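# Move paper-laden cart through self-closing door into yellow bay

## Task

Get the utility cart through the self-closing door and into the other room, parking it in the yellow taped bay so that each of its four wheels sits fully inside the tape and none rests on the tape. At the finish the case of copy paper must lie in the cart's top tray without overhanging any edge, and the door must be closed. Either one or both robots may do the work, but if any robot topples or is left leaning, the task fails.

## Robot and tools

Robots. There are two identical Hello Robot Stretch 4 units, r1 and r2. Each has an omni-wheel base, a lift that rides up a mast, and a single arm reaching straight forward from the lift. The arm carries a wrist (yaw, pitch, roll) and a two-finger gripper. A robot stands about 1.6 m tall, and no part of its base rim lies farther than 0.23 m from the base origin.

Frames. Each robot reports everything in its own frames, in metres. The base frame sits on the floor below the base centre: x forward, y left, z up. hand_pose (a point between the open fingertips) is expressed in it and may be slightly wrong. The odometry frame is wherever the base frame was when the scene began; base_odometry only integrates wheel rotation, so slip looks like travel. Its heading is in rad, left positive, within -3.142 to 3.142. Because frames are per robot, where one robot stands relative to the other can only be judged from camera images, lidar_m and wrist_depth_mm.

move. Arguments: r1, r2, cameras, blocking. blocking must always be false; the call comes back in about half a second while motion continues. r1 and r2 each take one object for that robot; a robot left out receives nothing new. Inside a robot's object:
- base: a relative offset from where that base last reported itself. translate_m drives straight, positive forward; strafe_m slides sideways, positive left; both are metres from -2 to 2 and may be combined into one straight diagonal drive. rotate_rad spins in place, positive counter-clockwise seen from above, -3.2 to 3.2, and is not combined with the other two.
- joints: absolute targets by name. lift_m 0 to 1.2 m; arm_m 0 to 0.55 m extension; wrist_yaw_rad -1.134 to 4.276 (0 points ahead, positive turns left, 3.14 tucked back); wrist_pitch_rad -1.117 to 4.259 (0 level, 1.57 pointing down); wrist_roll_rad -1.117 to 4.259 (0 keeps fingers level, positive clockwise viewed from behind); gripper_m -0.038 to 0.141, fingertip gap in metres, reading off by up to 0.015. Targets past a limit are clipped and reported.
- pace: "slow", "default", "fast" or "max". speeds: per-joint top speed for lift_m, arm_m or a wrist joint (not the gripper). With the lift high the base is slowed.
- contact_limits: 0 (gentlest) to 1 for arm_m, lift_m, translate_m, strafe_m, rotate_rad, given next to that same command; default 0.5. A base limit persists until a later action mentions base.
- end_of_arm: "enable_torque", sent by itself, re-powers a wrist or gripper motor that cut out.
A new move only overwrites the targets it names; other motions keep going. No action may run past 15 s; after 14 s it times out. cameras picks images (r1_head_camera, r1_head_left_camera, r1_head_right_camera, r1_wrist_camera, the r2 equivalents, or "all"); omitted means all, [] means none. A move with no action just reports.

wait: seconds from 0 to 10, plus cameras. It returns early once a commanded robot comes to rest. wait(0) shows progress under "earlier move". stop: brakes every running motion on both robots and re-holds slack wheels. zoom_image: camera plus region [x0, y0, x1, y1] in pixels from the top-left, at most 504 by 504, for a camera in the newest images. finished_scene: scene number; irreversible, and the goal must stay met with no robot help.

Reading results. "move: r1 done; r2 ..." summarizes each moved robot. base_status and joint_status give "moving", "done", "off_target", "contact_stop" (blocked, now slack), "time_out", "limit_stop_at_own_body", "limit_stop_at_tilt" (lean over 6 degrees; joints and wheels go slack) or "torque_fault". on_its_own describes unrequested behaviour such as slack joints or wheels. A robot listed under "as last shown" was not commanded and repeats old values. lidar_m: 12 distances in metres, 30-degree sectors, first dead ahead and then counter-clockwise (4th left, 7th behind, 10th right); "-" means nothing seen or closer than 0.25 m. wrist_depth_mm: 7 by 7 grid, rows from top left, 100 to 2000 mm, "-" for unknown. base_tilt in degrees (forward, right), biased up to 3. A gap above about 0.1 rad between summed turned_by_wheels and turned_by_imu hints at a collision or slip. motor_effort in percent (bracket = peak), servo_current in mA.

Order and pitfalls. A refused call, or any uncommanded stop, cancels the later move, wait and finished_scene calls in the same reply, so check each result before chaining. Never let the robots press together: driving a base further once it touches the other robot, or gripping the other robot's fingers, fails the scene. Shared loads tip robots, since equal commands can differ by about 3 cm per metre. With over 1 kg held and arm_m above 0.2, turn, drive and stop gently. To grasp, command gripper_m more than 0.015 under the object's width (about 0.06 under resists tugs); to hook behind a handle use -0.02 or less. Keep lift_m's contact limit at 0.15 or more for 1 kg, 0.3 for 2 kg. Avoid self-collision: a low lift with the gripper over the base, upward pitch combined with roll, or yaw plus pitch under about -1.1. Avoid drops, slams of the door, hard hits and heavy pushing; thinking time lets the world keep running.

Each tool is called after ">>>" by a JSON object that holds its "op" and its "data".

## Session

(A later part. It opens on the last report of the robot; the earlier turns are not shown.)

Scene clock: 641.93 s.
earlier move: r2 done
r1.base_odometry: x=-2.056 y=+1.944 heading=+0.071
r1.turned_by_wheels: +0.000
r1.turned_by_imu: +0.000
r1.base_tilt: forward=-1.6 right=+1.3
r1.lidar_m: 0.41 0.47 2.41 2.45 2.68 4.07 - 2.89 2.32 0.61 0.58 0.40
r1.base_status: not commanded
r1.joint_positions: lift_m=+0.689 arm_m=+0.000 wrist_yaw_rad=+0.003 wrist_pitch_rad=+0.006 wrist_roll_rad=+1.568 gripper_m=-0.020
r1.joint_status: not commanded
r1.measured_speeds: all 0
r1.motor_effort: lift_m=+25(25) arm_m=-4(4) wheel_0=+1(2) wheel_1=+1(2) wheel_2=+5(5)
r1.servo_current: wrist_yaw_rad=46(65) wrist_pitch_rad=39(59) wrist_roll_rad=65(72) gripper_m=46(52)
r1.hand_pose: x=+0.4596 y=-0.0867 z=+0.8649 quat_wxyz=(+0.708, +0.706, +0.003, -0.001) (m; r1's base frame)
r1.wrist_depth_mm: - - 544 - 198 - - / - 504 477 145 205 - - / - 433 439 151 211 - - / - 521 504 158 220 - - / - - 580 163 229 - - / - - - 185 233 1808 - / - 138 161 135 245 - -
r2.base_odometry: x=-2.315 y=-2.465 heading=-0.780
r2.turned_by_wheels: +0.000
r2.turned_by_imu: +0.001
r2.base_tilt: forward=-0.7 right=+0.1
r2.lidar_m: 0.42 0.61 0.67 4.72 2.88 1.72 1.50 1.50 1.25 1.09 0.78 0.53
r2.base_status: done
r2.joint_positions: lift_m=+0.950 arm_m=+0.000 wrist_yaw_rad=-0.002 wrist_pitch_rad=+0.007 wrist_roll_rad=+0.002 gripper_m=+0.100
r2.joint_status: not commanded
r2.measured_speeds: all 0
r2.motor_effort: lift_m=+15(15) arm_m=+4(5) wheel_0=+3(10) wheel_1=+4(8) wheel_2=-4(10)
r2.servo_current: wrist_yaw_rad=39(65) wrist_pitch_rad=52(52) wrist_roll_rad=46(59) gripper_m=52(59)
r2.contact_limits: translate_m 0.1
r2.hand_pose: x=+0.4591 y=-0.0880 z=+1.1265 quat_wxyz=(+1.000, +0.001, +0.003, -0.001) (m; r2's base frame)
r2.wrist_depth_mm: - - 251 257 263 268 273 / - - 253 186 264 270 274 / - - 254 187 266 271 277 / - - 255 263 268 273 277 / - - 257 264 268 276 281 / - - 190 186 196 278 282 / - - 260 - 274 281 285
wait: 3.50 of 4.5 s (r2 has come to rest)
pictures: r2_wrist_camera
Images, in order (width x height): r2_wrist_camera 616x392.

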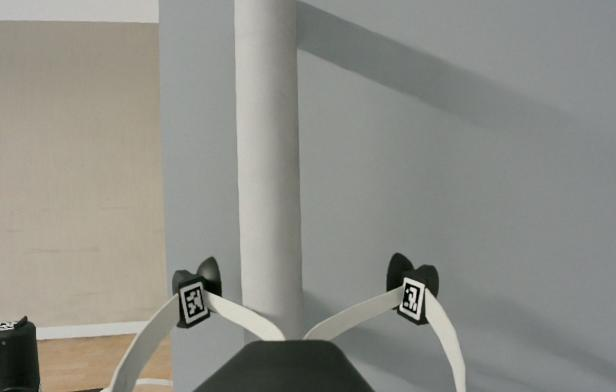

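>>> {"op": "move", "data": {"blocking": false, "r2": {"base":{"translate_m":0.028,"strafe_m":0.014},"pace":"slow","contact_limits":{"translate_m":0.1}}, "cameras": []}}

>>> {"op": "wait", "data": {"seconds": 1.5, "cameras": []}}

>>> {"op": "move", "data": {"blocking": false, "r2": {"joints":{"gripper_m":-0.038}}, "cameras": []}}

>>> {"op": "wait", "data": {"seconds": 3, "cameras": ["r2_wrist_camera"]}}

Scene clock: 648.47 s.
move: r2 moving
r1: as last shown
r1.lidar_m: 0.42 0.49 2.40 2.45 2.69 4.09 - 2.88 2.33 0.63 0.60 0.39
r1.motor_effort: lift_m=+25(25) arm_m=-4(4) wheel_0=+1(2) wheel_1=+2(2) wheel_2=+5(5)
r1.servo_current: wrist_yaw_rad=39(78) wrist_pitch_rad=46(59) wrist_roll_rad=65(65) gripper_m=46(52)
r1.wrist_depth_mm: - - 544 - 198 - - / - 500 477 145 206 - - / - 433 436 150 212 - - / - 525 500 157 220 - - / - - 585 163 228 - - / - - - 185 234 1708 - / - 138 161 135 246 - -
r2.base_odometry: x=-2.302 y=-2.469 heading=-0.780
r2.turned_by_wheels: +0.000
r2.turned_by_imu: +0.001
r2.base_tilt: forward=-0.7 right=+0.1
r2.lidar_m: 0.39 0.59 0.66 4.73 2.89 1.71 1.51 1.51 1.25 1.11 0.77 0.51
r2.base_status: translate_m moving; strafe_m moving
r2.joint_positions: lift_m=+0.950 arm_m=+0.000 wrist_yaw_rad=-0.002 wrist_pitch_rad=+0.007 wrist_roll_rad=+0.002 gripper_m=+0.100
r2.joint_status: not commanded
r2.measured_speeds: translate_m=+0.048 strafe_m=+0.025 rotate_rad=-0.001 lift_m=+0.000 arm_m=+0.000 wrist_yaw_rad=+0.000 wrist_pitch_rad=+0.000 wrist_roll_rad=+0.000
r2.motor_effort: lift_m=+15(15) arm_m=+4(4) wheel_0=+3(7) wheel_1=+7(9) wheel_2=-10(10)
r2.servo_current: wrist_yaw_rad=46(52) wrist_pitch_rad=46(52) wrist_roll_rad=46(59) gripper_m=46(52)
r2.contact_limits: translate_m 0.1
r2.hand_pose: x=+0.4591 y=-0.0880 z=+1.1265 quat_wxyz=(+1.000, +0.001, +0.003, -0.001) (m; r2's base frame)
r2.wrist_depth_mm: - - 241 248 252 258 263 / - - 242 249 255 259 264 / - - 243 251 254 262 267 / - - 245 252 257 264 270 / - - 246 252 258 265 271 / - - 195 181 197 267 272 / - - 251 - 264 271 274
pictures: none
No camera images: "cameras" was empty.

Scene clock: 649.30 s.
earlier move: r2 done
r1.base_odometry: x=-2.056 y=+1.944 heading=+0.071
r1.turned_by_wheels: +0.000
r1.turned_by_imu: +0.000
r1.base_tilt: forward=-1.5 right=+1.3
r1.lidar_m: 0.42 0.46 2.40 2.44 2.67 4.07 - 2.89 2.32 0.61 0.54 0.41
r1.base_status: not commanded
r1.joint_positions: lift_m=+0.689 arm_m=+0.000 wrist_yaw_rad=+0.003 wrist_pitch_rad=+0.006 wrist_roll_rad=+1.568 gripper_m=-0.020
r1.joint_status: not commanded
r1.measured_speeds: all 0
r1.motor_effort: lift_m=+25(25) arm_m=-4(4) wheel_0=+2(2) wheel_1=+2(2) wheel_2=+5(5)
r1.servo_current: wrist_yaw_rad=78(78) wrist_pitch_rad=65(65) wrist_roll_rad=59(65) gripper_m=52(59)
r1.hand_pose: x=+0.4596 y=-0.0866 z=+0.8649 quat_wxyz=(+0.708, +0.706, +0.003, -0.001) (m; r1's base frame)
r1.wrist_depth_mm: - - 554 - 197 - - / - 500 477 145 204 - - / - 433 436 150 211 - - / - 521 496 158 219 - - / - - 585 163 228 - - / - - - 185 233 1756 - / - - 161 139 246 - -
r2.base_odometry: x=-2.286 y=-2.474 heading=-0.781
r2.turned_by_wheels: -0.001
r2.turned_by_imu: +0.028
r2.base_tilt: forward=-0.8 right=+0.1
r2.lidar_m: 0.41 0.60 0.65 4.69 2.81 1.75 1.51 1.54 1.27 1.10 0.71 0.40
r2.base_status: done
r2.joint_positions: lift_m=+0.950 arm_m=+0.000 wrist_yaw_rad=-0.005 wrist_pitch_rad=+0.007 wrist_roll_rad=+0.002 gripper_m=+0.100
r2.joint_status: not commanded
r2.measured_speeds: all 0
r2.motor_effort: lift_m=+15(15) arm_m=+5(5) wheel_0=+4(8) wheel_1=+6(9) wheel_2=-16(17)
r2.servo_current: wrist_yaw_rad=46(59) wrist_pitch_rad=52(52) wrist_roll_rad=59(59) gripper_m=52(59)
r2.contact_limits: translate_m 0.1
r2.hand_pose: x=+0.4588 y=-0.0888 z=+1.1265 quat_wxyz=(+1.000, +0.001, +0.003, -0.002) (m; r2's base frame)
r2.wrist_depth_mm: - - 232 158 238 243 247 / - - 232 158 240 244 248 / - - 234 159 242 247 251 / - - 236 160 244 248 253 / - - 237 161 244 250 254 / - - 195 161 186 251 254 / 504 - 239 - 249 254 257
wait: 0.83 of 1.5 s (r2 has come to rest)
pictures: none
No camera images: "cameras" was empty.

Scene clock: 649.80 s.
move: r2 moving
r1: as last shown
r1.base_tilt: forward=-1.6 right=+1.3
r1.lidar_m: 0.40 0.45 2.41 2.45 2.66 4.08 - 2.90 2.32 0.59 0.56 0.40
r1.motor_effort: lift_m=+25(25) arm_m=-4(4) wheel_0=+2(2) wheel_1=+1(2) wheel_2=+5(5)
r1.servo_current: wrist_yaw_rad=46(59) wrist_pitch_rad=52(59) wrist_roll_rad=59(59) gripper_m=52(52)
r1.wrist_depth_mm: - - 549 - 196 - - / - 496 477 145 204 - - / - 433 436 150 212 - - / - 525 496 158 219 - - / - - 585 164 227 - - / - - - 184 234 1756 - / - - 161 139 246 - -
r2.base_odometry: x=-2.286 y=-2.474 heading=-0.781
r2.turned_by_wheels: +0.000
r2.turned_by_imu: +0.000
r2.base_tilt: forward=-0.7 right=+0.1
r2.lidar_m: 0.41 0.61 0.67 4.71 2.77 1.72 1.53 1.55 1.27 1.11 0.72 0.39
r2.base_status: not commanded
r2.joint_positions: lift_m=+0.950 arm_m=+0.000 wrist_yaw_rad=-0.005 wrist_pitch_rad=+0.007 wrist_roll_rad=+0.002 gripper_m=+0.083
r2.joint_status: gripper_m moving
r2.measured_speeds: translate_m=+0.000 strafe_m=+0.000 rotate_rad=+0.000 lift_m=+0.000 arm_m=+0.000 wrist_yaw_rad=-0.007 wrist_pitch_rad=+0.000 wrist_roll_rad=+0.000
r2.motor_effort: lift_m=+15(15) arm_m=+4(4) wheel_0=+4(4) wheel_1=+6(6) wheel_2=-16(16)
r2.servo_current: wrist_yaw_rad=59(59) wrist_pitch_rad=46(52) wrist_roll_rad=52(52) gripper_m=137(137)
r2.contact_limits: translate_m 0.1
r2.hand_pose: x=+0.4588 y=-0.0889 z=+1.1265 quat_wxyz=(+1.000, +0.001, +0.003, -0.003) (m; r2's base frame)
r2.wrist_depth_mm: - - 231 159 238 243 247 / - - 232 159 240 245 249 / - - 234 160 242 246 250 / - - 235 160 244 249 252 / - - 236 161 245 250 254 / - - 196 161 188 252 256 / 504 - 239 - 249 254 257
pictures: none
No camera images: "cameras" was empty.

Scene clock: 651.33 s.
earlier move: r2 done
r1.base_odometry: x=-2.056 y=+1.944 heading=+0.071
r1.turned_by_wheels: +0.000
r1.turned_by_imu: +0.000
r1.base_tilt: forward=-1.6 right=+1.3
r1.lidar_m: 0.41 0.46 2.40 2.44 2.69 4.08 - 2.92 2.32 0.61 0.59 0.40
r1.base_status: not commanded
r1.joint_positions: lift_m=+0.689 arm_m=+0.000 wrist_yaw_rad=+0.003 wrist_pitch_rad=+0.006 wrist_roll_rad=+1.568 gripper_m=-0.020
r1.joint_status: not commanded
r1.measured_speeds: all 0
r1.motor_effort: lift_m=+25(25) arm_m=-4(4) wheel_0=+1(2) wheel_1=+1(2) wheel_2=+5(5)
r1.servo_current: wrist_yaw_rad=59(59) wrist_pitch_rad=52(59) wrist_roll_rad=52(65) gripper_m=46(52)
r1.hand_pose: x=+0.4596 y=-0.0866 z=+0.8649 quat_wxyz=(+0.708, +0.706, +0.003, -0.001) (m; r1's base frame)
r1.wrist_depth_mm: - - 549 - 197 - - / - 500 480 145 204 - - / - 430 433 150 211 - - / - 521 500 158 220 - - / - - 574 164 228 - - / - - - 185 233 1756 - / - 138 161 135 246 - -
r2.base_odometry: x=-2.286 y=-2.475 heading=-0.781
r2.turned_by_wheels: -0.001
r2.turned_by_imu: +0.001
r2.base_tilt: forward=-0.7 right=+0.1
r2.lidar_m: 0.39 0.59 0.66 4.70 2.80 1.72 1.53 1.54 1.26 1.11 0.74 0.42
r2.base_status: not commanded
r2.joint_positions: lift_m=+0.950 arm_m=+0.000 wrist_yaw_rad=-0.008 wrist_pitch_rad=+0.007 wrist_roll_rad=+0.002 gripper_m=-0.037
r2.joint_status: all done
r2.measured_speeds: all 0
r2.motor_effort: lift_m=+15(15) arm_m=+4(4) wheel_0=-9(9) wheel_1=+1(6) wheel_2=-7(16)
r2.servo_current: wrist_yaw_rad=59(65) wrist_pitch_rad=46(59) wrist_roll_rad=46(59) gripper_m=111(260)
r2.contact_limits: translate_m 0.1
r2.hand_pose: x=+0.4585 y=-0.0897 z=+1.1265 quat_wxyz=(+1.000, +0.001, +0.003, -0.004) (m; r2's base frame)
r2.wrist_depth_mm: - - 228 154 236 242 246 / - - 230 155 238 242 247 / - - 231 157 241 245 249 / - - 233 159 242 246 251 / - - 234 160 243 248 253 / - - 233 160 179 250 255 / - - 236 - 248 250 256
wait: 1.53 of 3 s (r2 has come to rest)
pictures: r2_wrist_camera
Images, in order (width x height): r2_wrist_camera 616x392.

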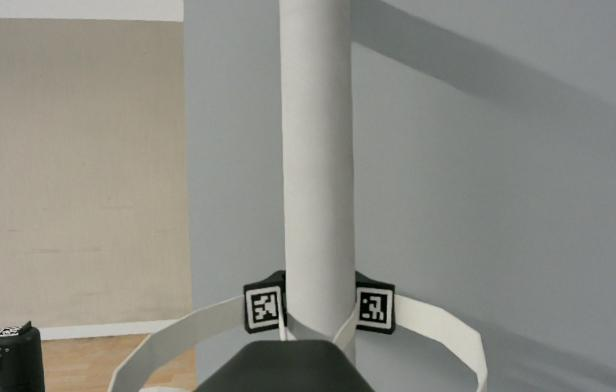

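>>> {"op": "move", "data": {"blocking": false, "r2": {"base":{"translate_m":-0.14},"pace":"slow","contact_limits":{"translate_m":0.5}}, "cameras": []}}

>>> {"op": "wait", "data": {"seconds": 3.5, "cameras": ["r1_head_camera","r1_head_left_camera","r1_head_right_camera","r2_wrist_camera"]}}

Scene clock: 656.43 s.
move: r2 moving
r1: as last shown
r1.base_tilt: forward=-1.5 right=+1.3
r1.lidar_m: 0.41 0.48 2.41 2.44 2.69 4.06 - 2.89 2.31 0.61 0.59 0.39
r1.motor_effort: lift_m=+25(25) arm_m=-4(4) wheel_0=+2(2) wheel_1=+2(2) wheel_2=+4(5)
r1.servo_current: wrist_yaw_rad=65(65) wrist_pitch_rad=52(52) wrist_roll_rad=59(59) gripper_m=46(52)
r1.wrist_depth_mm: - - 549 - 200 - - / - 530 484 146 206 - - / - 436 436 151 212 - - / - 521 492 158 219 - - / - - 580 164 228 - - / - - - 178 234 1808 - / - 138 154 135 246 - -
r2.base_odometry: x=-2.294 y=-2.467 heading=-0.782
r2.turned_by_wheels: -0.001
r2.turned_by_imu: -0.001
r2.base_tilt: forward=-0.6 right=+0.1
r2.lidar_m: 0.40 0.60 0.67 4.69 2.77 1.72 1.51 1.52 1.28 1.11 0.71 0.42
r2.base_status: translate_m moving
r2.joint_positions: lift_m=+0.950 arm_m=+0.000 wrist_yaw_rad=-0.008 wrist_pitch_rad=+0.007 wrist_roll_rad=+0.002 gripper_m=-0.037
r2.joint_status: not commanded
r2.measured_speeds: translate_m=-0.049 strafe_m=+0.000 rotate_rad=+0.000 lift_m=+0.000 arm_m=+0.000 wrist_yaw_rad=+0.000 wrist_pitch_rad=+0.000 wrist_roll_rad=+0.000
r2.motor_effort: lift_m=+15(15) arm_m=-2(4) wheel_0=-16(17) wheel_1=-10(10) wheel_2=+11(11)
r2.servo_current: wrist_yaw_rad=59(65) wrist_pitch_rad=52(52) wrist_roll_rad=52(59) gripper_m=111(111)
r2.contact_limits: translate_m 0.5
r2.hand_pose: x=+0.4586 y=-0.0897 z=+1.1265 quat_wxyz=(+1.000, +0.001, +0.003, -0.004) (m; r2's base frame)
r2.wrist_depth_mm: - - 233 160 242 247 251 / - - 233 160 244 247 253 / - - 235 162 245 250 253 / - - 237 163 246 251 256 / - - 238 164 249 253 258 / - - 236 165 179 256 259 / - - 241 - 252 254 262
pictures: none
No camera images: "cameras" was empty.

Scene clock: 658.63 s.
earlier move: r2 contact_stop
r1.base_odometry: x=-2.056 y=+1.944 heading=+0.071
r1.turned_by_wheels: +0.000
r1.turned_by_imu: +0.000
r1.base_tilt: forward=-1.6 right=+1.2
r1.lidar_m: 0.42 0.45 2.42 2.44 2.67 4.09 - 2.89 2.32 0.70 0.58 0.41
r1.base_status: not commanded
r1.joint_positions: lift_m=+0.689 arm_m=+0.000 wrist_yaw_rad=+0.003 wrist_pitch_rad=+0.006 wrist_roll_rad=+1.568 gripper_m=-0.020
r1.joint_status: not commanded
r1.measured_speeds: all 0
r1.motor_effort: lift_m=+25(25) arm_m=-4(4) wheel_0=+2(2) wheel_1=+2(2) wheel_2=+3(5)
r1.servo_current: wrist_yaw_rad=59(65) wrist_pitch_rad=52(59) wrist_roll_rad=72(72) gripper_m=52(59)
r1.hand_pose: x=+0.4596 y=-0.0866 z=+0.8649 quat_wxyz=(+0.708, +0.706, +0.003, -0.001) (m; r1's base frame)
r1.wrist_depth_mm: - - 574 - 198 - - / - 525 484 146 206 - - / - 436 436 151 213 - - / - 517 504 158 220 - - / - - 580 164 228 - - / - - - 179 233 1708 - / - 138 155 135 244 - -
r2.base_odometry: x=-2.376 y=-2.402 heading=-0.853
r2.turned_by_wheels: -0.070
r2.turned_by_imu: -0.097
r2.base_tilt: forward=-0.6 right=+0.1
r2.lidar_m: 0.38 0.69 0.74 4.68 3.07 1.71 1.43 1.40 1.35 1.14 0.98 0.51
r2.base_status: translate_m contact_stop (by the wheels' count: -0.115 of -0.140)
r2.joint_positions: lift_m=+0.950 arm_m=+0.000 wrist_yaw_rad=+0.003 wrist_pitch_rad=+0.006 wrist_roll_rad=+0.001 gripper_m=-0.037
r2.joint_status: not commanded
r2.measured_speeds: all 0
r2.on_its_own: the wheels are slack since a contact_stop
r2.motor_effort: lift_m=+15(15) arm_m=-4(4) wheel_0=+0(28) wheel_1=+0(11) wheel_2=+0(11)
r2.servo_current: wrist_yaw_rad=59(98) wrist_pitch_rad=52(52) wrist_roll_rad=52(59) gripper_m=104(117)
r2.contact_limits: translate_m 0.5
r2.hand_pose: x=+0.4596 y=-0.0866 z=+1.1266 quat_wxyz=(+1.000, +0.001, +0.003, +0.001) (m; r2's base frame)
r2.wrist_depth_mm: - - 228 159 257 278 296 / - - 229 160 260 279 296 / - - 231 161 262 281 298 / - - 231 164 262 283 300 / - - 234 164 266 285 304 / - - 185 164 179 289 307 / 591 - 231 - 271 279 309
wait: 2.20 of 3.5 s (r2 has come to rest)
pictures: r1_head_camera, r1_head_left_camera, r1_head_right_camera, r2_wrist_camera
Images, in order (width x height): r1_head_camera 420x560, r1_head_left_camera 420x672, r1_head_right_camera 420x672, r2_wrist_camera 616x392.

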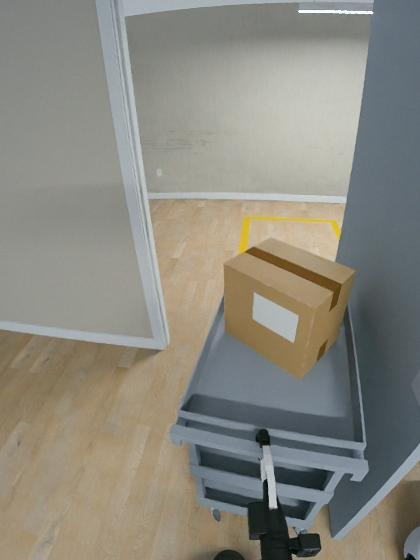

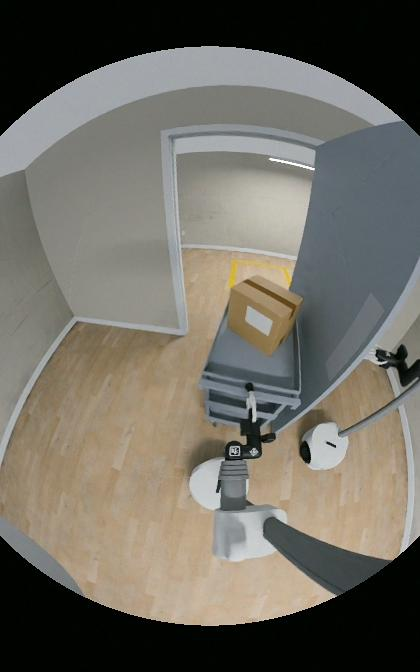

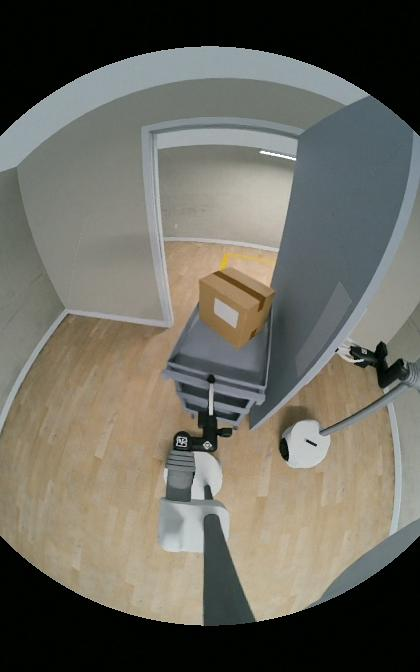

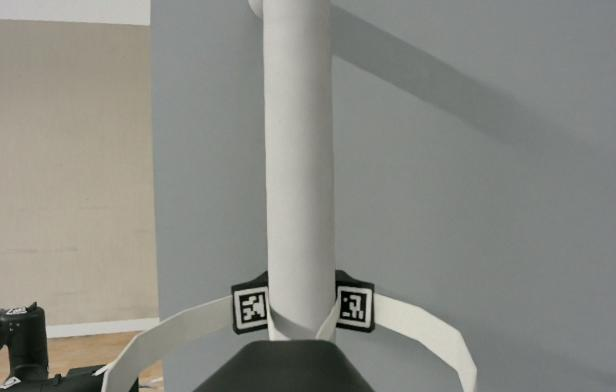

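>>> {"op": "stop", "data": {"cameras": []}}

>>> {"op": "move", "data": {"blocking": false, "r1": {"base":{"translate_m":0.2,"strafe_m":0.08},"pace":"slow"}, "cameras": []}}

>>> {"op": "wait", "data": {"seconds": 4, "cameras": ["r1_head_camera","r1_head_left_camera","r1_head_right_camera"]}}

Scene clock: 668.77 s.
stop: r2's wheels hold again
r1.base_odometry: x=-2.056 y=+1.944 heading=+0.071
r1.turned_by_wheels: +0.000
r1.turned_by_imu: +0.000
r1.base_tilt: forward=-1.6 right=+1.3
r1.lidar_m: 0.40 0.46 2.40 2.44 2.69 4.08 - 2.90 2.29 0.69 0.56 0.40
r1.base_status: not commanded
r1.joint_positions: lift_m=+0.689 arm_m=+0.000 wrist_yaw_rad=+0.003 wrist_pitch_rad=+0.006 wrist_roll_rad=+1.568 gripper_m=-0.020
r1.joint_status: not commanded
r1.measured_speeds: all 0
r1.motor_effort: lift_m=+25(25) arm_m=-4(4) wheel_0=+2(2) wheel_1=+1(2) wheel_2=+3(5)
r1.servo_current: wrist_yaw_rad=59(65) wrist_pitch_rad=46(59) wrist_roll_rad=39(72) gripper_m=52(59)
r1.hand_pose: x=+0.4596 y=-0.0866 z=+0.8649 quat_wxyz=(+0.708, +0.706, +0.003, -0.001) (m; r1's base frame)
r1.wrist_depth_mm: - - 574 - 198 - - / - 525 488 146 206 - - / - 439 436 151 213 - - / - 521 500 158 220 - - / - - 580 164 229 - - / - - - 179 232 1808 - / - 138 155 135 246 - -
r2.base_odometry: x=-2.376 y=-2.402 heading=-0.853
r2.turned_by_wheels: +0.000
r2.turned_by_imu: +0.000
r2.base_tilt: forward=-0.7 right=+0.1
r2.lidar_m: 0.40 0.69 0.76 4.68 3.08 1.70 1.42 1.41 1.37 1.12 0.96 0.51
r2.base_status: translate_m contact_stop (by the wheels' count: -0.115 of -0.140)
r2.joint_positions: lift_m=+0.950 arm_m=+0.000 wrist_yaw_rad=+0.003 wrist_pitch_rad=+0.006 wrist_roll_rad=+0.001 gripper_m=-0.037
r2.joint_status: not commanded
r2.measured_speeds: all 0
r2.motor_effort: lift_m=+15(15) arm_m=-4(4) wheel_0=+0(28) wheel_1=+0(11) wheel_2=+0(11)
r2.servo_current: wrist_yaw_rad=39(98) wrist_pitch_rad=52(52) wrist_roll_rad=46(59) gripper_m=104(117)
r2.contact_limits: translate_m 0.5
r2.hand_pose: x=+0.4596 y=-0.0866 z=+1.1266 quat_wxyz=(+1.000, +0.001, +0.003, +0.001) (m; r2's base frame)
r2.wrist_depth_mm: - - 228 159 257 278 297 / - - 229 160 259 279 296 / - - 230 161 260 281 298 / - - 232 164 264 283 300 / - - 233 165 267 285 306 / - - 185 165 179 290 306 / 585 - 231 - 271 281 310
pictures: none
No camera images: "cameras" was empty.

Scene clock: 669.27 s.
move: r1 moving
r1.base_odometry: x=-2.044 y=+1.949 heading=+0.072
r1.turned_by_wheels: +0.000
r1.turned_by_imu: +0.000
r1.base_tilt: forward=-1.6 right=+1.3
r1.lidar_m: 0.39 0.41 2.40 2.46 2.65 4.05 - 2.91 2.29 0.70 0.58 0.39
r1.base_status: translate_m moving; strafe_m moving
r1.joint_positions: lift_m=+0.689 arm_m=+0.000 wrist_yaw_rad=+0.003 wrist_pitch_rad=+0.006 wrist_roll_rad=+1.568 gripper_m=-0.020
r1.joint_status: not commanded
r1.measured_speeds: translate_m=+0.048 strafe_m=+0.019 rotate_rad=-0.001 lift_m=+0.000 arm_m=+0.000 wrist_yaw_rad=+0.000 wrist_pitch_rad=+0.000 wrist_roll_rad=+0.000
r1.motor_effort: lift_m=+25(25) arm_m=-1(4) wheel_0=+6(8) wheel_1=+5(8) wheel_2=-7(8)
r1.servo_current: wrist_yaw_rad=46(59) wrist_pitch_rad=39(52) wrist_roll_rad=59(59) gripper_m=52(52)
r1.hand_pose: x=+0.4595 y=-0.0866 z=+0.8649 quat_wxyz=(+0.708, +0.706, +0.003, -0.001) (m; r1's base frame)
r1.wrist_depth_mm: - - 574 - 198 - - / - 530 488 146 206 - - / - 436 436 151 212 - - / - 521 492 158 220 - - / - - 580 164 227 - - / - - - 185 234 1756 - / - 138 155 139 246 - -
r2: as last shown
r2.base_tilt: forward=-0.6 right=+0.0
r2.lidar_m: 0.40 0.71 0.76 4.69 3.08 1.68 1.41 1.41 1.37 1.15 0.95 0.52
r2.motor_effort: lift_m=+15(15) arm_m=-4(4) wheel_0=+0(0) wheel_1=+0(1) wheel_2=+0(0)
r2.servo_current: wrist_yaw_rad=39(52) wrist_pitch_rad=46(52) wrist_roll_rad=46(52) gripper_m=111(111)
r2.contact_limits: translate_m 0.5
r2.wrist_depth_mm: - - 227 159 258 277 297 / - - 228 160 259 281 296 / - - 229 162 260 282 298 / - - 232 163 263 285 300 / - - 232 165 266 285 304 / - - 185 165 179 290 306 / 580 - 231 - 272 281 309
pictures: none
No camera images: "cameras" was empty.

Scene clock: 672.13 s.
earlier move: r1 done
r1.base_odometry: x=-1.862 y=+2.038 heading=+0.071
r1.turned_by_wheels: +0.000
r1.turned_by_imu: +0.000
r1.base_tilt: forward=-1.6 right=+1.3
r1.lidar_m: 0.38 0.47 2.09 2.35 2.57 3.85 - 3.04 2.42 0.70 0.54 0.40
r1.base_status: done
r1.joint_positions: lift_m=+0.689 arm_m=+0.000 wrist_yaw_rad=+0.003 wrist_pitch_rad=+0.006 wrist_roll_rad=+1.568 gripper_m=-0.020
r1.joint_status: not commanded
r1.measured_speeds: all 0
r1.motor_effort: lift_m=+25(25) arm_m=+4(4) wheel_0=+3(8) wheel_1=+4(9) wheel_2=-4(8)
r1.servo_current: wrist_yaw_rad=72(72) wrist_pitch_rad=52(59) wrist_roll_rad=52(72) gripper_m=46(59)
r1.hand_pose: x=+0.4595 y=-0.0866 z=+0.8649 quat_wxyz=(+0.708, +0.706, +0.003, -0.001) (m; r1's base frame)
r1.wrist_depth_mm: - - - 147 202 - - / - 559 500 149 209 - - / - 442 445 154 214 - - / - 496 488 160 221 - - / - - 564 165 229 - - / - - 627 179 184 1808 - / - - 155 138 244 - -
r2.base_odometry: x=-2.376 y=-2.402 heading=-0.853
r2.turned_by_wheels: +0.000
r2.turned_by_imu: +0.000
r2.base_tilt: forward=-0.6 right=+0.0
r2.lidar_m: 0.41 0.74 3.78 4.70 3.08 1.68 1.41 1.43 1.35 1.13 0.97 0.52
r2.base_status: not commanded
r2.joint_positions: lift_m=+0.950 arm_m=+0.000 wrist_yaw_rad=+0.003 wrist_pitch_rad=+0.006 wrist_roll_rad=+0.001 gripper_m=-0.037
r2.joint_status: not commanded
r2.measured_speeds: all 0
r2.motor_effort: lift_m=+15(15) arm_m=-4(4) wheel_0=+0(1) wheel_1=+0(1) wheel_2=+0(1)
r2.servo_current: wrist_yaw_rad=52(59) wrist_pitch_rad=46(59) wrist_roll_rad=46(59) gripper_m=111(111)
r2.contact_limits: translate_m 0.5
r2.hand_pose: x=+0.4596 y=-0.0866 z=+1.1266 quat_wxyz=(+1.000, +0.001, +0.003, +0.001) (m; r2's base frame)
r2.wrist_depth_mm: - - 229 159 257 278 296 / - - 228 160 259 279 296 / - - 230 162 260 281 298 / - - 231 164 262 283 300 / - - 232 164 266 283 304 / 647 699 185 165 178 290 306 / - - 231 - 271 281 309
wait: 2.87 of 4 s (r1 has come to rest)
pictures: r1_head_camera, r1_head_left_camera, r1_head_right_camera
Images, in order (width x height): r1_head_camera 420x560, r1_head_left_camera 420x672, r1_head_right_camera 420x672.

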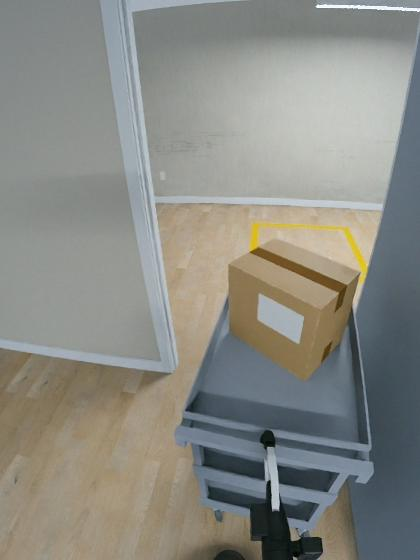

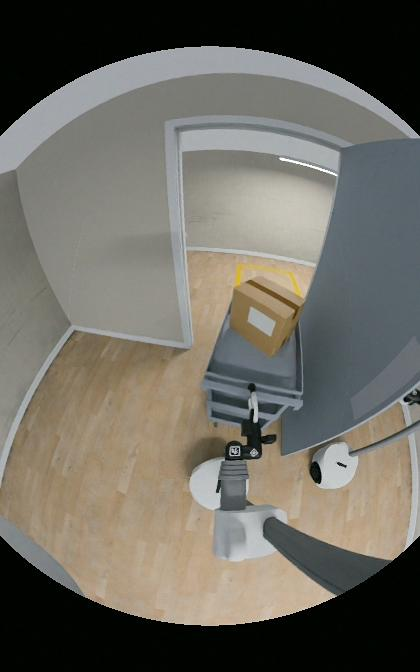

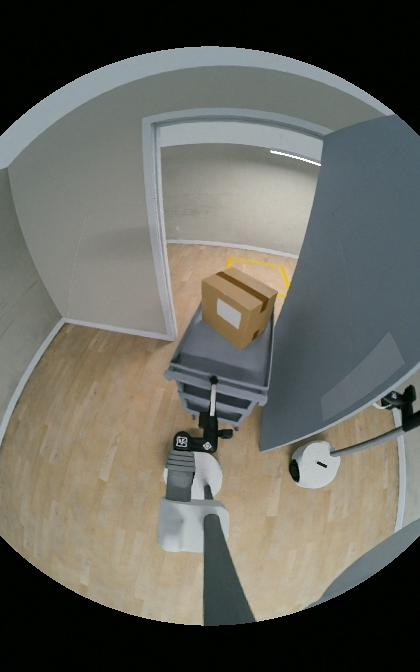

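>>> {"op": "move", "data": {"blocking": false, "r1": {"base":{"translate_m":0.3},"pace":"slow"}, "cameras": []}}

>>> {"op": "wait", "data": {"seconds": 5, "cameras": ["r1_head_camera","r1_head_left_camera","r1_head_right_camera"]}}

Scene clock: 683.30 s.
move: r1 moving
r1.base_odometry: x=-1.850 y=+2.039 heading=+0.072
r1.turned_by_wheels: +0.000
r1.turned_by_imu: +0.000
r1.base_tilt: forward=-1.6 right=+1.3
r1.lidar_m: 0.39 0.45 2.08 2.34 2.57 3.86 - 3.02 2.40 0.67 0.53 0.40
r1.base_status: translate_m moving
r1.joint_positions: lift_m=+0.689 arm_m=+0.000 wrist_yaw_rad=+0.002 wrist_pitch_rad=+0.006 wrist_roll_rad=+1.568 gripper_m=-0.020
r1.joint_status: not commanded
r1.measured_speeds: translate_m=+0.048 strafe_m=+0.001 rotate_rad=-0.001 lift_m=+0.000 arm_m=+0.000 wrist_yaw_rad=+0.000 wrist_pitch_rad=+0.000 wrist_roll_rad=+0.000
r1.motor_effort: lift_m=+25(25) arm_m=+4(4) wheel_0=+6(9) wheel_1=+5(7) wheel_2=-7(8)
r1.servo_current: wrist_yaw_rad=46(72) wrist_pitch_rad=52(52) wrist_roll_rad=59(65) gripper_m=39(46)
r1.hand_pose: x=+0.4595 y=-0.0867 z=+0.8649 quat_wxyz=(+0.708, +0.706, +0.003, -0.001) (m; r1's base frame)
r1.wrist_depth_mm: - - - - 202 - - / - 544 504 148 207 - - / - 439 439 153 213 - - / - 500 488 159 220 - - / - - 574 165 229 - - / - - 627 177 233 1756 - / - - 162 139 243 - -
r2: as last shown
r2.lidar_m: 0.40 0.75 3.78 4.67 3.09 1.72 1.39 1.43 1.37 1.13 0.95 0.52
r2.motor_effort: lift_m=+15(15) arm_m=-4(4) wheel_0=+0(1) wheel_1=+0(0) wheel_2=+0(0)
r2.servo_current: wrist_yaw_rad=52(59) wrist_pitch_rad=46(52) wrist_roll_rad=33(59) gripper_m=111(111)
r2.contact_limits: translate_m 0.5
r2.wrist_depth_mm: - - 228 159 259 277 298 / - - 229 160 259 279 296 / - - 230 161 262 279 298 / - - 230 163 263 282 301 / - - 231 164 266 285 304 / 654 699 185 165 179 289 306 / - - 231 - 271 278 310
pictures: none
No camera images: "cameras" was empty.

Scene clock: 687.07 s.
earlier move: r1 done
r1.base_odometry: x=-1.563 y=+2.059 heading=+0.072
r1.turned_by_wheels: +0.000
r1.turned_by_imu: +0.001
r1.base_tilt: forward=-1.6 right=+1.3
r1.lidar_m: 0.40 0.42 1.59 2.30 2.53 3.85 - 3.09 0.76 0.50 0.56 0.42
r1.base_status: done
r1.joint_positions: lift_m=+0.689 arm_m=+0.000 wrist_yaw_rad=+0.002 wrist_pitch_rad=+0.006 wrist_roll_rad=+1.568 gripper_m=-0.020
r1.joint_status: not commanded
r1.measured_speeds: all 0
r1.motor_effort: lift_m=+25(25) arm_m=+4(4) wheel_0=+6(11) wheel_1=+3(8) wheel_2=-1(8)
r1.servo_current: wrist_yaw_rad=59(72) wrist_pitch_rad=59(59) wrist_roll_rad=39(72) gripper_m=39(59)
r1.hand_pose: x=+0.4595 y=-0.0867 z=+0.8649 quat_wxyz=(+0.708, +0.706, +0.003, -0.001) (m; r1's base frame)
r1.wrist_depth_mm: - - - 216 216 1537 - / - - 615 219 221 - - / - 488 473 224 224 - - / - 477 469 166 228 - - / - - 525 168 231 - - / - - 574 185 233 - - / - - 161 141 238 128 -
r2.base_odometry: x=-2.376 y=-2.402 heading=-0.853
r2.turned_by_wheels: +0.000
r2.turned_by_imu: +0.001
r2.base_tilt: forward=-0.6 right=+0.1
r2.lidar_m: 0.38 0.83 3.77 4.67 3.06 1.73 1.41 1.42 1.36 1.15 0.92 0.48
r2.base_status: not commanded
r2.joint_positions: lift_m=+0.950 arm_m=+0.000 wrist_yaw_rad=+0.003 wrist_pitch_rad=+0.006 wrist_roll_rad=+0.001 gripper_m=-0.037
r2.joint_status: not commanded
r2.measured_speeds: all 0
r2.motor_effort: lift_m=+15(15) arm_m=-4(4) wheel_0=+0(1) wheel_1=+0(1) wheel_2=+0(1)
r2.servo_current: wrist_yaw_rad=46(65) wrist_pitch_rad=46(59) wrist_roll_rad=39(59) gripper_m=104(117)
r2.contact_limits: translate_m 0.5
r2.hand_pose: x=+0.4596 y=-0.0866 z=+1.1266 quat_wxyz=(+1.000, +0.001, +0.003, +0.001) (m; r2's base frame)
r2.wrist_depth_mm: - - 229 159 258 277 296 / - - 229 160 259 279 296 / - - 230 161 262 281 297 / - - 231 163 263 282 300 / - 691 233 164 266 283 304 / - - 185 164 179 287 306 / - - 231 - 271 279 310
wait: 3.77 of 5 s (r1 has come to rest)
pictures: r1_head_camera, r1_head_left_camera, r1_head_right_camera
Images, in order (width x height): r1_head_camera 420x560, r1_head_left_camera 420x672, r1_head_right_camera 420x672.

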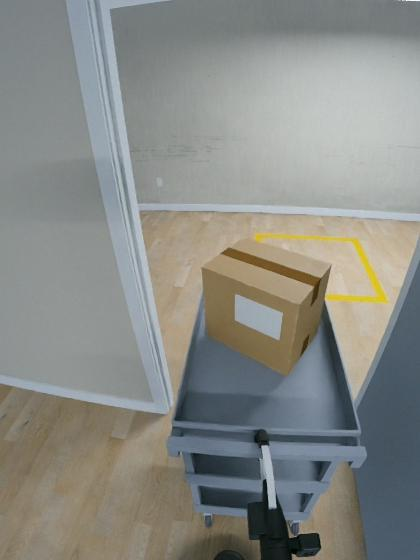

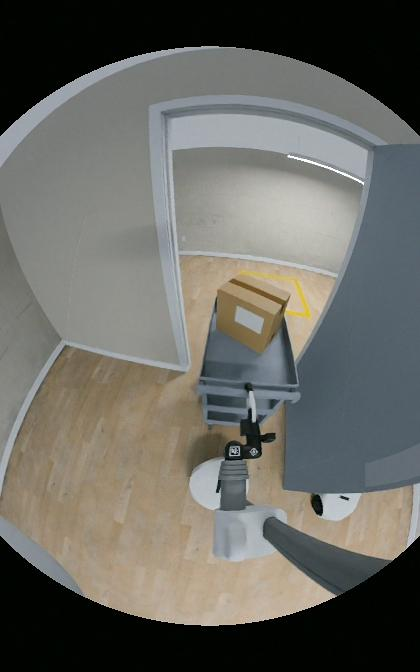

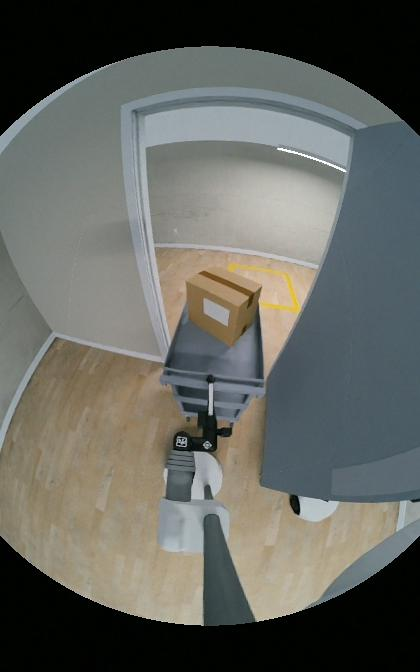

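>>> {"op": "move", "data": {"r1": {"base":{"translate_m":0.3},"pace":"slow"}, "blocking": false, "cameras": []}}

>>> {"op": "wait", "data": {"seconds": 6, "cameras": ["r1_head_camera","r1_head_left_camera","r1_head_right_camera","r2_head_camera"]}}

Scene clock: 708.13 s.
move: r1 moving
r1.base_odometry: x=-1.551 y=+2.060 heading=+0.073
r1.turned_by_wheels: +0.001
r1.turned_by_imu: +0.000
r1.base_tilt: forward=-1.6 right=+1.3
r1.lidar_m: 0.40 0.42 1.59 2.30 2.51 3.84 - 3.04 0.79 0.49 0.54 0.44
r1.base_status: translate_m moving
r1.joint_positions: lift_m=+0.689 arm_m=+0.000 wrist_yaw_rad=+0.002 wrist_pitch_rad=+0.006 wrist_roll_rad=+1.568 gripper_m=-0.020
r1.joint_status: not commanded
r1.measured_speeds: translate_m=+0.048 strafe_m=-0.001 rotate_rad=-0.001 lift_m=+0.000 arm_m=+0.000 wrist_yaw_rad=+0.000 wrist_pitch_rad=+0.000 wrist_roll_rad=+0.000
r1.motor_effort: lift_m=+25(25) arm_m=+3(4) wheel_0=+9(10) wheel_1=+4(8) wheel_2=-7(7)
r1.servo_current: wrist_yaw_rad=59(65) wrist_pitch_rad=46(59) wrist_roll_rad=59(59) gripper_m=46(52)
r1.hand_pose: x=+0.4595 y=-0.0867 z=+0.8649 quat_wxyz=(+0.708, +0.706, +0.003, -0.001) (m; r1's base frame)
r1.wrist_depth_mm: - - - 216 217 1576 - / - - 615 219 221 - - / - 496 473 223 224 - - / - 480 469 166 229 - - / - - 525 169 231 - - / - - 569 185 233 - - / - - 169 143 236 128 -
r2: as last shown
r2.turned_by_imu: +0.000
r2.lidar_m: 0.40 0.86 3.79 4.66 3.08 1.70 1.43 1.42 1.37 1.14 0.96 0.51
r2.motor_effort: lift_m=+15(15) arm_m=-4(4) wheel_0=+1(1) wheel_1=+0(1) wheel_2=+0(1)
r2.servo_current: wrist_yaw_rad=33(52) wrist_pitch_rad=46(52) wrist_roll_rad=65(65) gripper_m=111(111)
r2.contact_limits: translate_m 0.5
r2.wrist_depth_mm: - - 228 159 258 277 296 / - - 229 160 260 278 294 / - - 230 161 262 281 298 / - - 231 163 263 285 300 / - - 233 164 267 283 303 / - - 185 165 179 287 306 / - - 232 - 271 279 309
pictures: none
No camera images: "cameras" was empty.

Scene clock: 711.90 s.
earlier move: r1 done
r1.base_odometry: x=-1.264 y=+2.081 heading=+0.072
r1.turned_by_wheels: +0.000
r1.turned_by_imu: +0.000
r1.base_tilt: forward=-1.6 right=+1.3
r1.lidar_m: 0.38 0.40 1.15 2.27 2.48 3.77 - 3.14 0.55 0.53 0.58 0.44
r1.base_status: done
r1.joint_positions: lift_m=+0.689 arm_m=+0.000 wrist_yaw_rad=+0.002 wrist_pitch_rad=+0.006 wrist_roll_rad=+1.568 gripper_m=-0.020
r1.joint_status: not commanded
r1.measured_speeds: all 0
r1.motor_effort: lift_m=+25(25) arm_m=+4(4) wheel_0=+5(10) wheel_1=+3(8) wheel_2=-2(7)
r1.servo_current: wrist_yaw_rad=59(72) wrist_pitch_rad=46(59) wrist_roll_rad=46(72) gripper_m=52(59)
r1.hand_pose: x=+0.4595 y=-0.0867 z=+0.8649 quat_wxyz=(+0.708, +0.706, +0.003, -0.001) (m; r1's base frame)
r1.wrist_depth_mm: - - - 242 242 1708 1182 / - - - - 241 1708 - / - - 609 236 239 - - / - 466 466 235 237 - - / - 500 484 234 235 - - / - - 517 186 233 - - / - - 169 144 231 - -
r2.base_odometry: x=-2.376 y=-2.402 heading=-0.853
r2.turned_by_wheels: +0.000
r2.turned_by_imu: +0.001
r2.base_tilt: forward=-0.6 right=+0.0
r2.lidar_m: 0.40 3.33 3.78 4.69 3.05 1.70 1.43 1.41 1.32 1.13 0.96 0.51
r2.base_status: not commanded
r2.joint_positions: lift_m=+0.950 arm_m=+0.000 wrist_yaw_rad=+0.003 wrist_pitch_rad=+0.006 wrist_roll_rad=+0.001 gripper_m=-0.037
r2.joint_status: not commanded
r2.measured_speeds: all 0
r2.motor_effort: lift_m=+15(15) arm_m=-4(4) wheel_0=+0(1) wheel_1=+0(1) wheel_2=+0(1)
r2.servo_current: wrist_yaw_rad=46(59) wrist_pitch_rad=46(52) wrist_roll_rad=52(65) gripper_m=111(117)
r2.contact_limits: translate_m 0.5
r2.hand_pose: x=+0.4596 y=-0.0866 z=+1.1266 quat_wxyz=(+1.000, +0.001, +0.003, +0.001) (m; r2's base frame)
r2.wrist_depth_mm: - - 228 159 258 278 297 / - - 229 160 259 281 296 / - - 230 161 262 281 298 / - - 231 164 262 282 300 / - - 232 164 266 285 304 / - - 185 165 179 289 306 / - - 232 - 270 279 309
wait: 3.77 of 6 s (r1 has come to rest)
pictures: r1_head_camera, r1_head_left_camera, r1_head_right_camera, r2_head_camera
Images, in order (width x height): r1_head_camera 420x560, r1_head_left_camera 420x672, r1_head_right_camera 420x672, r2_head_camera 420x560.

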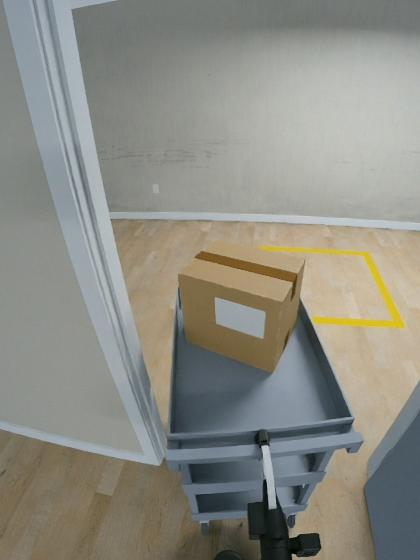

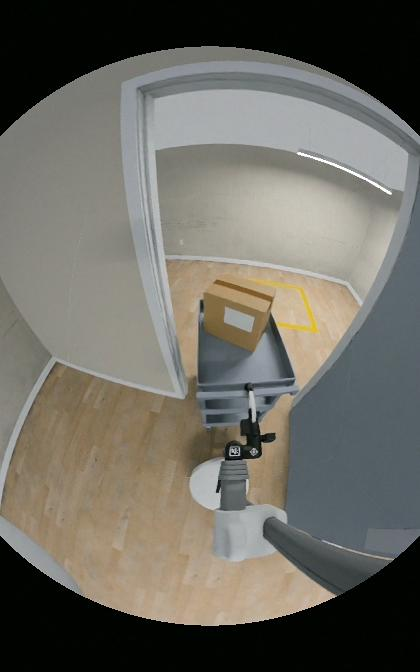

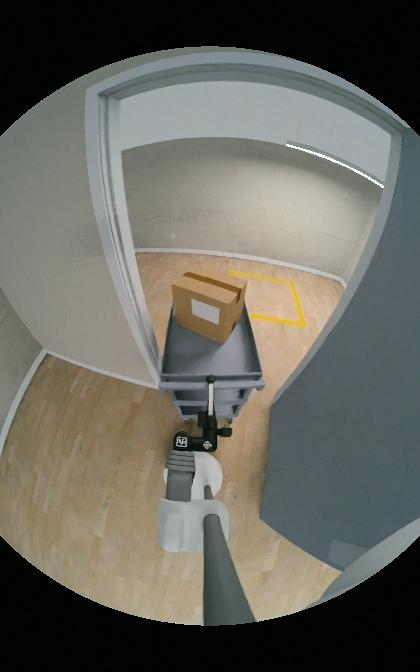

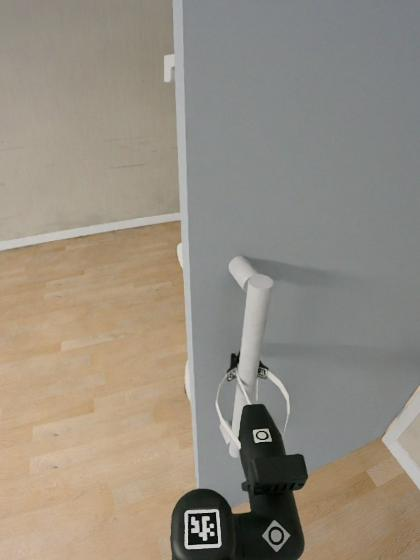

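>>> {"op": "move", "data": {"r1": {"base":{"translate_m":0.2,"strafe_m":-0.1},"pace":"slow"}, "blocking": false, "cameras": []}}

>>> {"op": "wait", "data": {"seconds": 6, "cameras": ["r1_head_camera","r1_head_left_camera","r1_head_right_camera"]}}

Scene clock: 746.80 s.
move: r1 moving
r1.base_odometry: x=-1.251 y=+2.076 heading=+0.073
r1.turned_by_wheels: +0.001
r1.turned_by_imu: +0.001
r1.base_tilt: forward=-1.6 right=+1.2
r1.lidar_m: 0.39 0.39 1.13 2.26 2.49 3.80 - 3.23 0.54 0.50 0.59 0.43
r1.base_status: translate_m moving; strafe_m moving
r1.joint_positions: lift_m=+0.689 arm_m=+0.000 wrist_yaw_rad=+0.002 wrist_pitch_rad=+0.006 wrist_roll_rad=+1.568 gripper_m=-0.020
r1.joint_status: not commanded
r1.measured_speeds: translate_m=+0.048 strafe_m=-0.024 rotate_rad=-0.001 lift_m=+0.000 arm_m=+0.000 wrist_yaw_rad=+0.000 wrist_pitch_rad=+0.000 wrist_roll_rad=+0.000
r1.motor_effort: lift_m=+25(25) arm_m=+4(4) wheel_0=+9(11) wheel_1=+4(5) wheel_2=-5(8)
r1.servo_current: wrist_yaw_rad=52(65) wrist_pitch_rad=52(52) wrist_roll_rad=33(59) gripper_m=46(46)
r1.hand_pose: x=+0.4595 y=-0.0867 z=+0.8649 quat_wxyz=(+0.708, +0.706, +0.003, -0.001) (m; r1's base frame)
r1.wrist_depth_mm: - - - 245 244 1661 1182 / - - - 242 242 1661 - / - - 627 239 240 - - / - 477 466 236 237 - - / - 500 488 175 235 - - / - - 512 186 233 - - / - - 169 145 230 - -
r2: as last shown
r2.turned_by_imu: +0.000
r2.base_tilt: forward=-0.7 right=+0.0
r2.lidar_m: 0.40 3.34 3.77 4.68 3.09 1.68 1.42 1.42 1.36 1.14 0.95 0.53
r2.motor_effort: lift_m=+15(15) arm_m=-4(4) wheel_0=+0(0) wheel_1=+0(0) wheel_2=+0(0)
r2.servo_current: wrist_yaw_rad=46(52) wrist_pitch_rad=46(52) wrist_roll_rad=52(59) gripper_m=111(111)
r2.contact_limits: translate_m 0.5
r2.wrist_depth_mm: - - 228 159 258 277 298 / - - 229 160 259 279 294 / - - 229 161 262 279 297 / - - 232 163 263 283 300 / - - 233 164 266 285 304 / - - 185 165 179 287 307 / - - 232 - 271 281 309
pictures: none
No camera images: "cameras" was empty.

Scene clock: 749.70 s.
earlier move: r1 done
r1.base_odometry: x=-1.057 y=+1.996 heading=+0.073
r1.turned_by_wheels: +0.000
r1.turned_by_imu: +0.000
r1.base_tilt: forward=-1.6 right=+1.3
r1.lidar_m: 0.31 0.34 0.78 2.33 2.55 3.89 - 0.59 0.46 0.46 0.48 0.45
r1.base_status: done
r1.joint_positions: lift_m=+0.689 arm_m=+0.000 wrist_yaw_rad=+0.002 wrist_pitch_rad=+0.006 wrist_roll_rad=+1.568 gripper_m=-0.020
r1.joint_status: not commanded
r1.measured_speeds: all 0
r1.motor_effort: lift_m=+25(25) arm_m=+4(4) wheel_0=+4(11) wheel_1=+4(7) wheel_2=-1(8)
r1.servo_current: wrist_yaw_rad=52(72) wrist_pitch_rad=52(59) wrist_roll_rad=46(72) gripper_m=46(52)
r1.hand_pose: x=+0.4595 y=-0.0867 z=+0.8649 quat_wxyz=(+0.708, +0.706, +0.003, -0.001) (m; r1's base frame)
r1.wrist_depth_mm: - - - - 303 310 312 / - - - - 285 1708 1160 / - - - - 263 1863 - / - - - 253 255 842 - / - 492 466 238 242 - - / - 477 469 187 232 - - / - 492 178 142 219 - -
r2.base_odometry: x=-2.376 y=-2.402 heading=-0.853
r2.turned_by_wheels: +0.000
r2.turned_by_imu: +0.000
r2.base_tilt: forward=-0.7 right=+0.1
r2.lidar_m: 0.39 3.31 3.77 4.68 3.08 1.69 1.43 1.42 1.34 1.15 0.96 0.51
r2.base_status: not commanded
r2.joint_positions: lift_m=+0.950 arm_m=+0.000 wrist_yaw_rad=+0.003 wrist_pitch_rad=+0.006 wrist_roll_rad=+0.001 gripper_m=-0.037
r2.joint_status: not commanded
r2.measured_speeds: all 0
r2.motor_effort: lift_m=+15(15) arm_m=-4(4) wheel_0=+0(1) wheel_1=+0(0) wheel_2=+0(1)
r2.servo_current: wrist_yaw_rad=46(65) wrist_pitch_rad=46(59) wrist_roll_rad=52(59) gripper_m=111(117)
r2.contact_limits: translate_m 0.5
r2.hand_pose: x=+0.4596 y=-0.0866 z=+1.1266 quat_wxyz=(+1.000, +0.001, +0.003, +0.001) (m; r2's base frame)
r2.wrist_depth_mm: - - 228 159 258 278 297 / - - 229 160 259 279 296 / - - 230 161 262 279 297 / - - 231 164 262 283 300 / - - 233 164 266 283 306 / - - 185 166 179 289 307 / - - 232 - 270 281 309
wait: 2.90 of 6 s (r1 has come to rest)
pictures: r1_head_camera, r1_head_left_camera, r1_head_right_camera
Images, in order (width x height): r1_head_camera 420x560, r1_head_left_camera 420x672, r1_head_right_camera 420x672.

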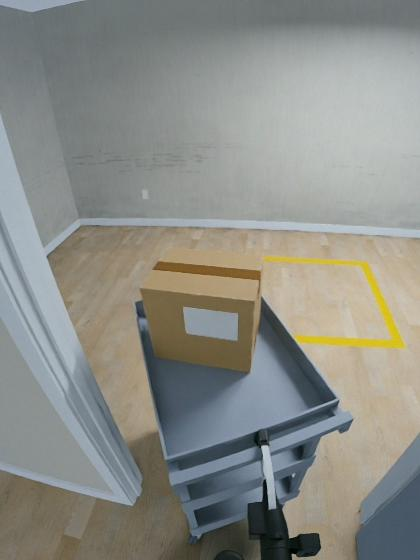

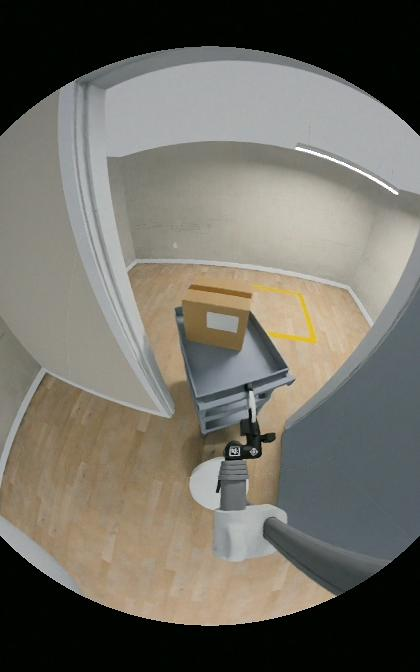

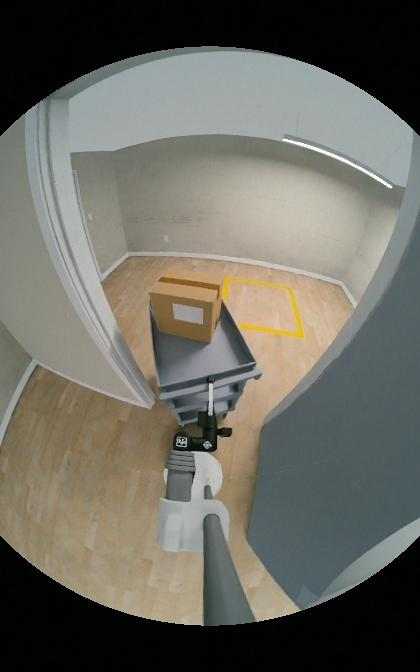

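>>> {"op": "move", "data": {"r1": {"base":{"translate_m":0.35},"pace":"slow"}, "blocking": false, "cameras": []}}

>>> {"op": "wait", "data": {"seconds": 7, "cameras": ["r1_head_camera","r1_head_left_camera","r1_head_right_camera"]}}

Scene clock: 756.47 s.
move: r1 moving
r1.base_odometry: x=-1.045 y=+1.997 heading=+0.073
r1.turned_by_wheels: +0.000
r1.turned_by_imu: +0.000
r1.base_tilt: forward=-1.6 right=+1.3
r1.lidar_m: 0.35 0.35 0.75 2.34 2.56 3.86 - 0.62 0.46 0.45 0.52 0.44
r1.base_status: translate_m moving
r1.joint_positions: lift_m=+0.689 arm_m=+0.000 wrist_yaw_rad=+0.002 wrist_pitch_rad=+0.006 wrist_roll_rad=+1.568 gripper_m=-0.020
r1.joint_status: not commanded
r1.measured_speeds: translate_m=+0.049 strafe_m=+0.000 rotate_rad=+0.000 lift_m=+0.000 arm_m=+0.000 wrist_yaw_rad=+0.000 wrist_pitch_rad=+0.000 wrist_roll_rad=+0.000
r1.motor_effort: lift_m=+25(25) arm_m=+4(4) wheel_0=+6(9) wheel_1=+5(7) wheel_2=-7(8)
r1.servo_current: wrist_yaw_rad=46(59) wrist_pitch_rad=52(59) wrist_roll_rad=52(72) gripper_m=52(52)
r1.hand_pose: x=+0.4595 y=-0.0867 z=+0.8649 quat_wxyz=(+0.708, +0.706, +0.003, -0.001) (m; r1's base frame)
r1.wrist_depth_mm: - - - - 309 312 315 / - - - - 290 1618 1160 / - - - - 270 1756 - / - - - 258 255 - - / - 504 466 238 241 - - / - 473 466 186 229 - - / - 488 178 144 219 - -
r2: as last shown
r2.base_tilt: forward=-0.6 right=+0.1
r2.lidar_m: 0.39 3.32 3.77 4.69 3.06 1.68 1.42 1.41 1.36 1.14 0.96 0.51
r2.motor_effort: lift_m=+15(15) arm_m=-4(4) wheel_0=+0(0) wheel_1=+0(1) wheel_2=+0(0)
r2.servo_current: wrist_yaw_rad=46(59) wrist_pitch_rad=52(52) wrist_roll_rad=46(59) gripper_m=104(111)
r2.contact_limits: translate_m 0.5
r2.wrist_depth_mm: - - 228 159 257 278 297 / - - 229 161 260 279 298 / - - 230 161 260 279 300 / - - 232 164 263 283 300 / - - 234 164 266 285 304 / - - 185 166 179 289 306 / - - 231 - 271 279 309
pictures: none
No camera images: "cameras" was empty.

Scene clock: 760.73 s.
earlier move: r1 done
r1.base_odometry: x=-0.709 y=+2.021 heading=+0.073
r1.turned_by_wheels: +0.000
r1.turned_by_imu: -0.001
r1.base_tilt: forward=-1.6 right=+1.3
r1.lidar_m: 0.28 0.31 0.44 1.12 2.52 3.83 - 0.67 0.50 0.50 0.62 0.49
r1.base_status: done
r1.joint_positions: lift_m=+0.689 arm_m=+0.000 wrist_yaw_rad=-0.001 wrist_pitch_rad=+0.006 wrist_roll_rad=+1.568 gripper_m=-0.020
r1.joint_status: not commanded
r1.measured_speeds: all 0
r1.motor_effort: lift_m=+25(25) arm_m=+4(4) wheel_0=+3(9) wheel_1=+4(7) wheel_2=-3(9)
r1.servo_current: wrist_yaw_rad=46(72) wrist_pitch_rad=52(59) wrist_roll_rad=39(72) gripper_m=52(52)
r1.hand_pose: x=+0.4592 y=-0.0878 z=+0.8649 quat_wxyz=(+0.708, +0.706, +0.002, -0.003) (m; r1's base frame)
r1.wrist_depth_mm: - - - 312 - 1708 1182 / - - - - 349 362 364 / - - - - 317 1756 1281 / - - - - 274 1808 - / - - - 250 252 1863 - / - 500 445 185 228 - - / - 442 179 143 208 - -
r2.base_odometry: x=-2.376 y=-2.402 heading=-0.853
r2.turned_by_wheels: +0.000
r2.turned_by_imu: +0.001
r2.base_tilt: forward=-0.7 right=+0.1
r2.lidar_m: 0.39 3.30 3.78 4.67 3.11 1.71 1.42 1.43 1.36 1.13 0.92 0.52
r2.base_status: not commanded
r2.joint_positions: lift_m=+0.950 arm_m=+0.000 wrist_yaw_rad=+0.003 wrist_pitch_rad=+0.006 wrist_roll_rad=+0.001 gripper_m=-0.037
r2.joint_status: not commanded
r2.measured_speeds: all 0
r2.motor_effort: lift_m=+15(15) arm_m=-4(4) wheel_0=+0(1) wheel_1=+0(1) wheel_2=+0(1)
r2.servo_current: wrist_yaw_rad=46(65) wrist_pitch_rad=39(52) wrist_roll_rad=46(59) gripper_m=104(111)
r2.contact_limits: translate_m 0.5
r2.hand_pose: x=+0.4596 y=-0.0866 z=+1.1266 quat_wxyz=(+1.000, +0.001, +0.003, +0.001) (m; r2's base frame)
r2.wrist_depth_mm: - - 228 159 258 277 297 / - - 229 160 259 279 297 / - - 230 161 260 281 297 / - - 231 164 264 283 301 / - - 234 164 267 285 306 / - - 185 165 179 289 306 / - - 231 - 271 279 309
wait: 4.27 of 7 s (r1 has come to rest)
pictures: r1_head_camera, r1_head_left_camera, r1_head_right_camera
Images, in order (width x height): r1_head_camera 420x560, r1_head_left_camera 420x672, r1_head_right_camera 420x672.

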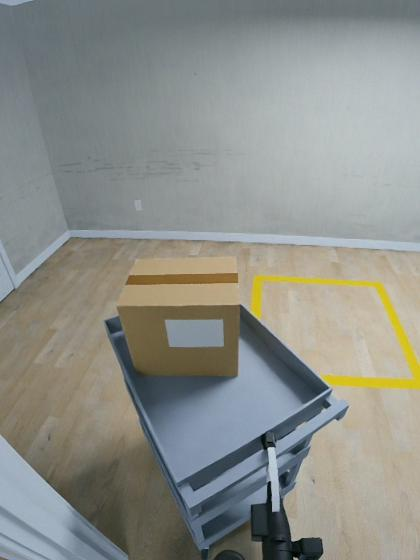

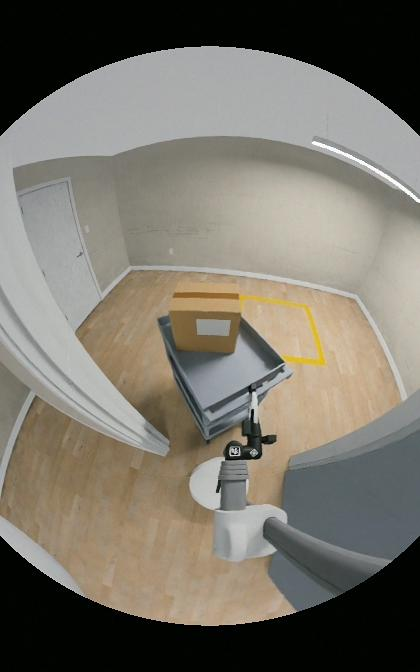

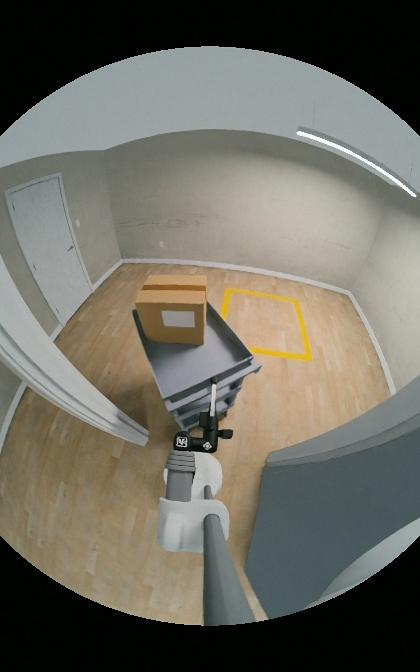

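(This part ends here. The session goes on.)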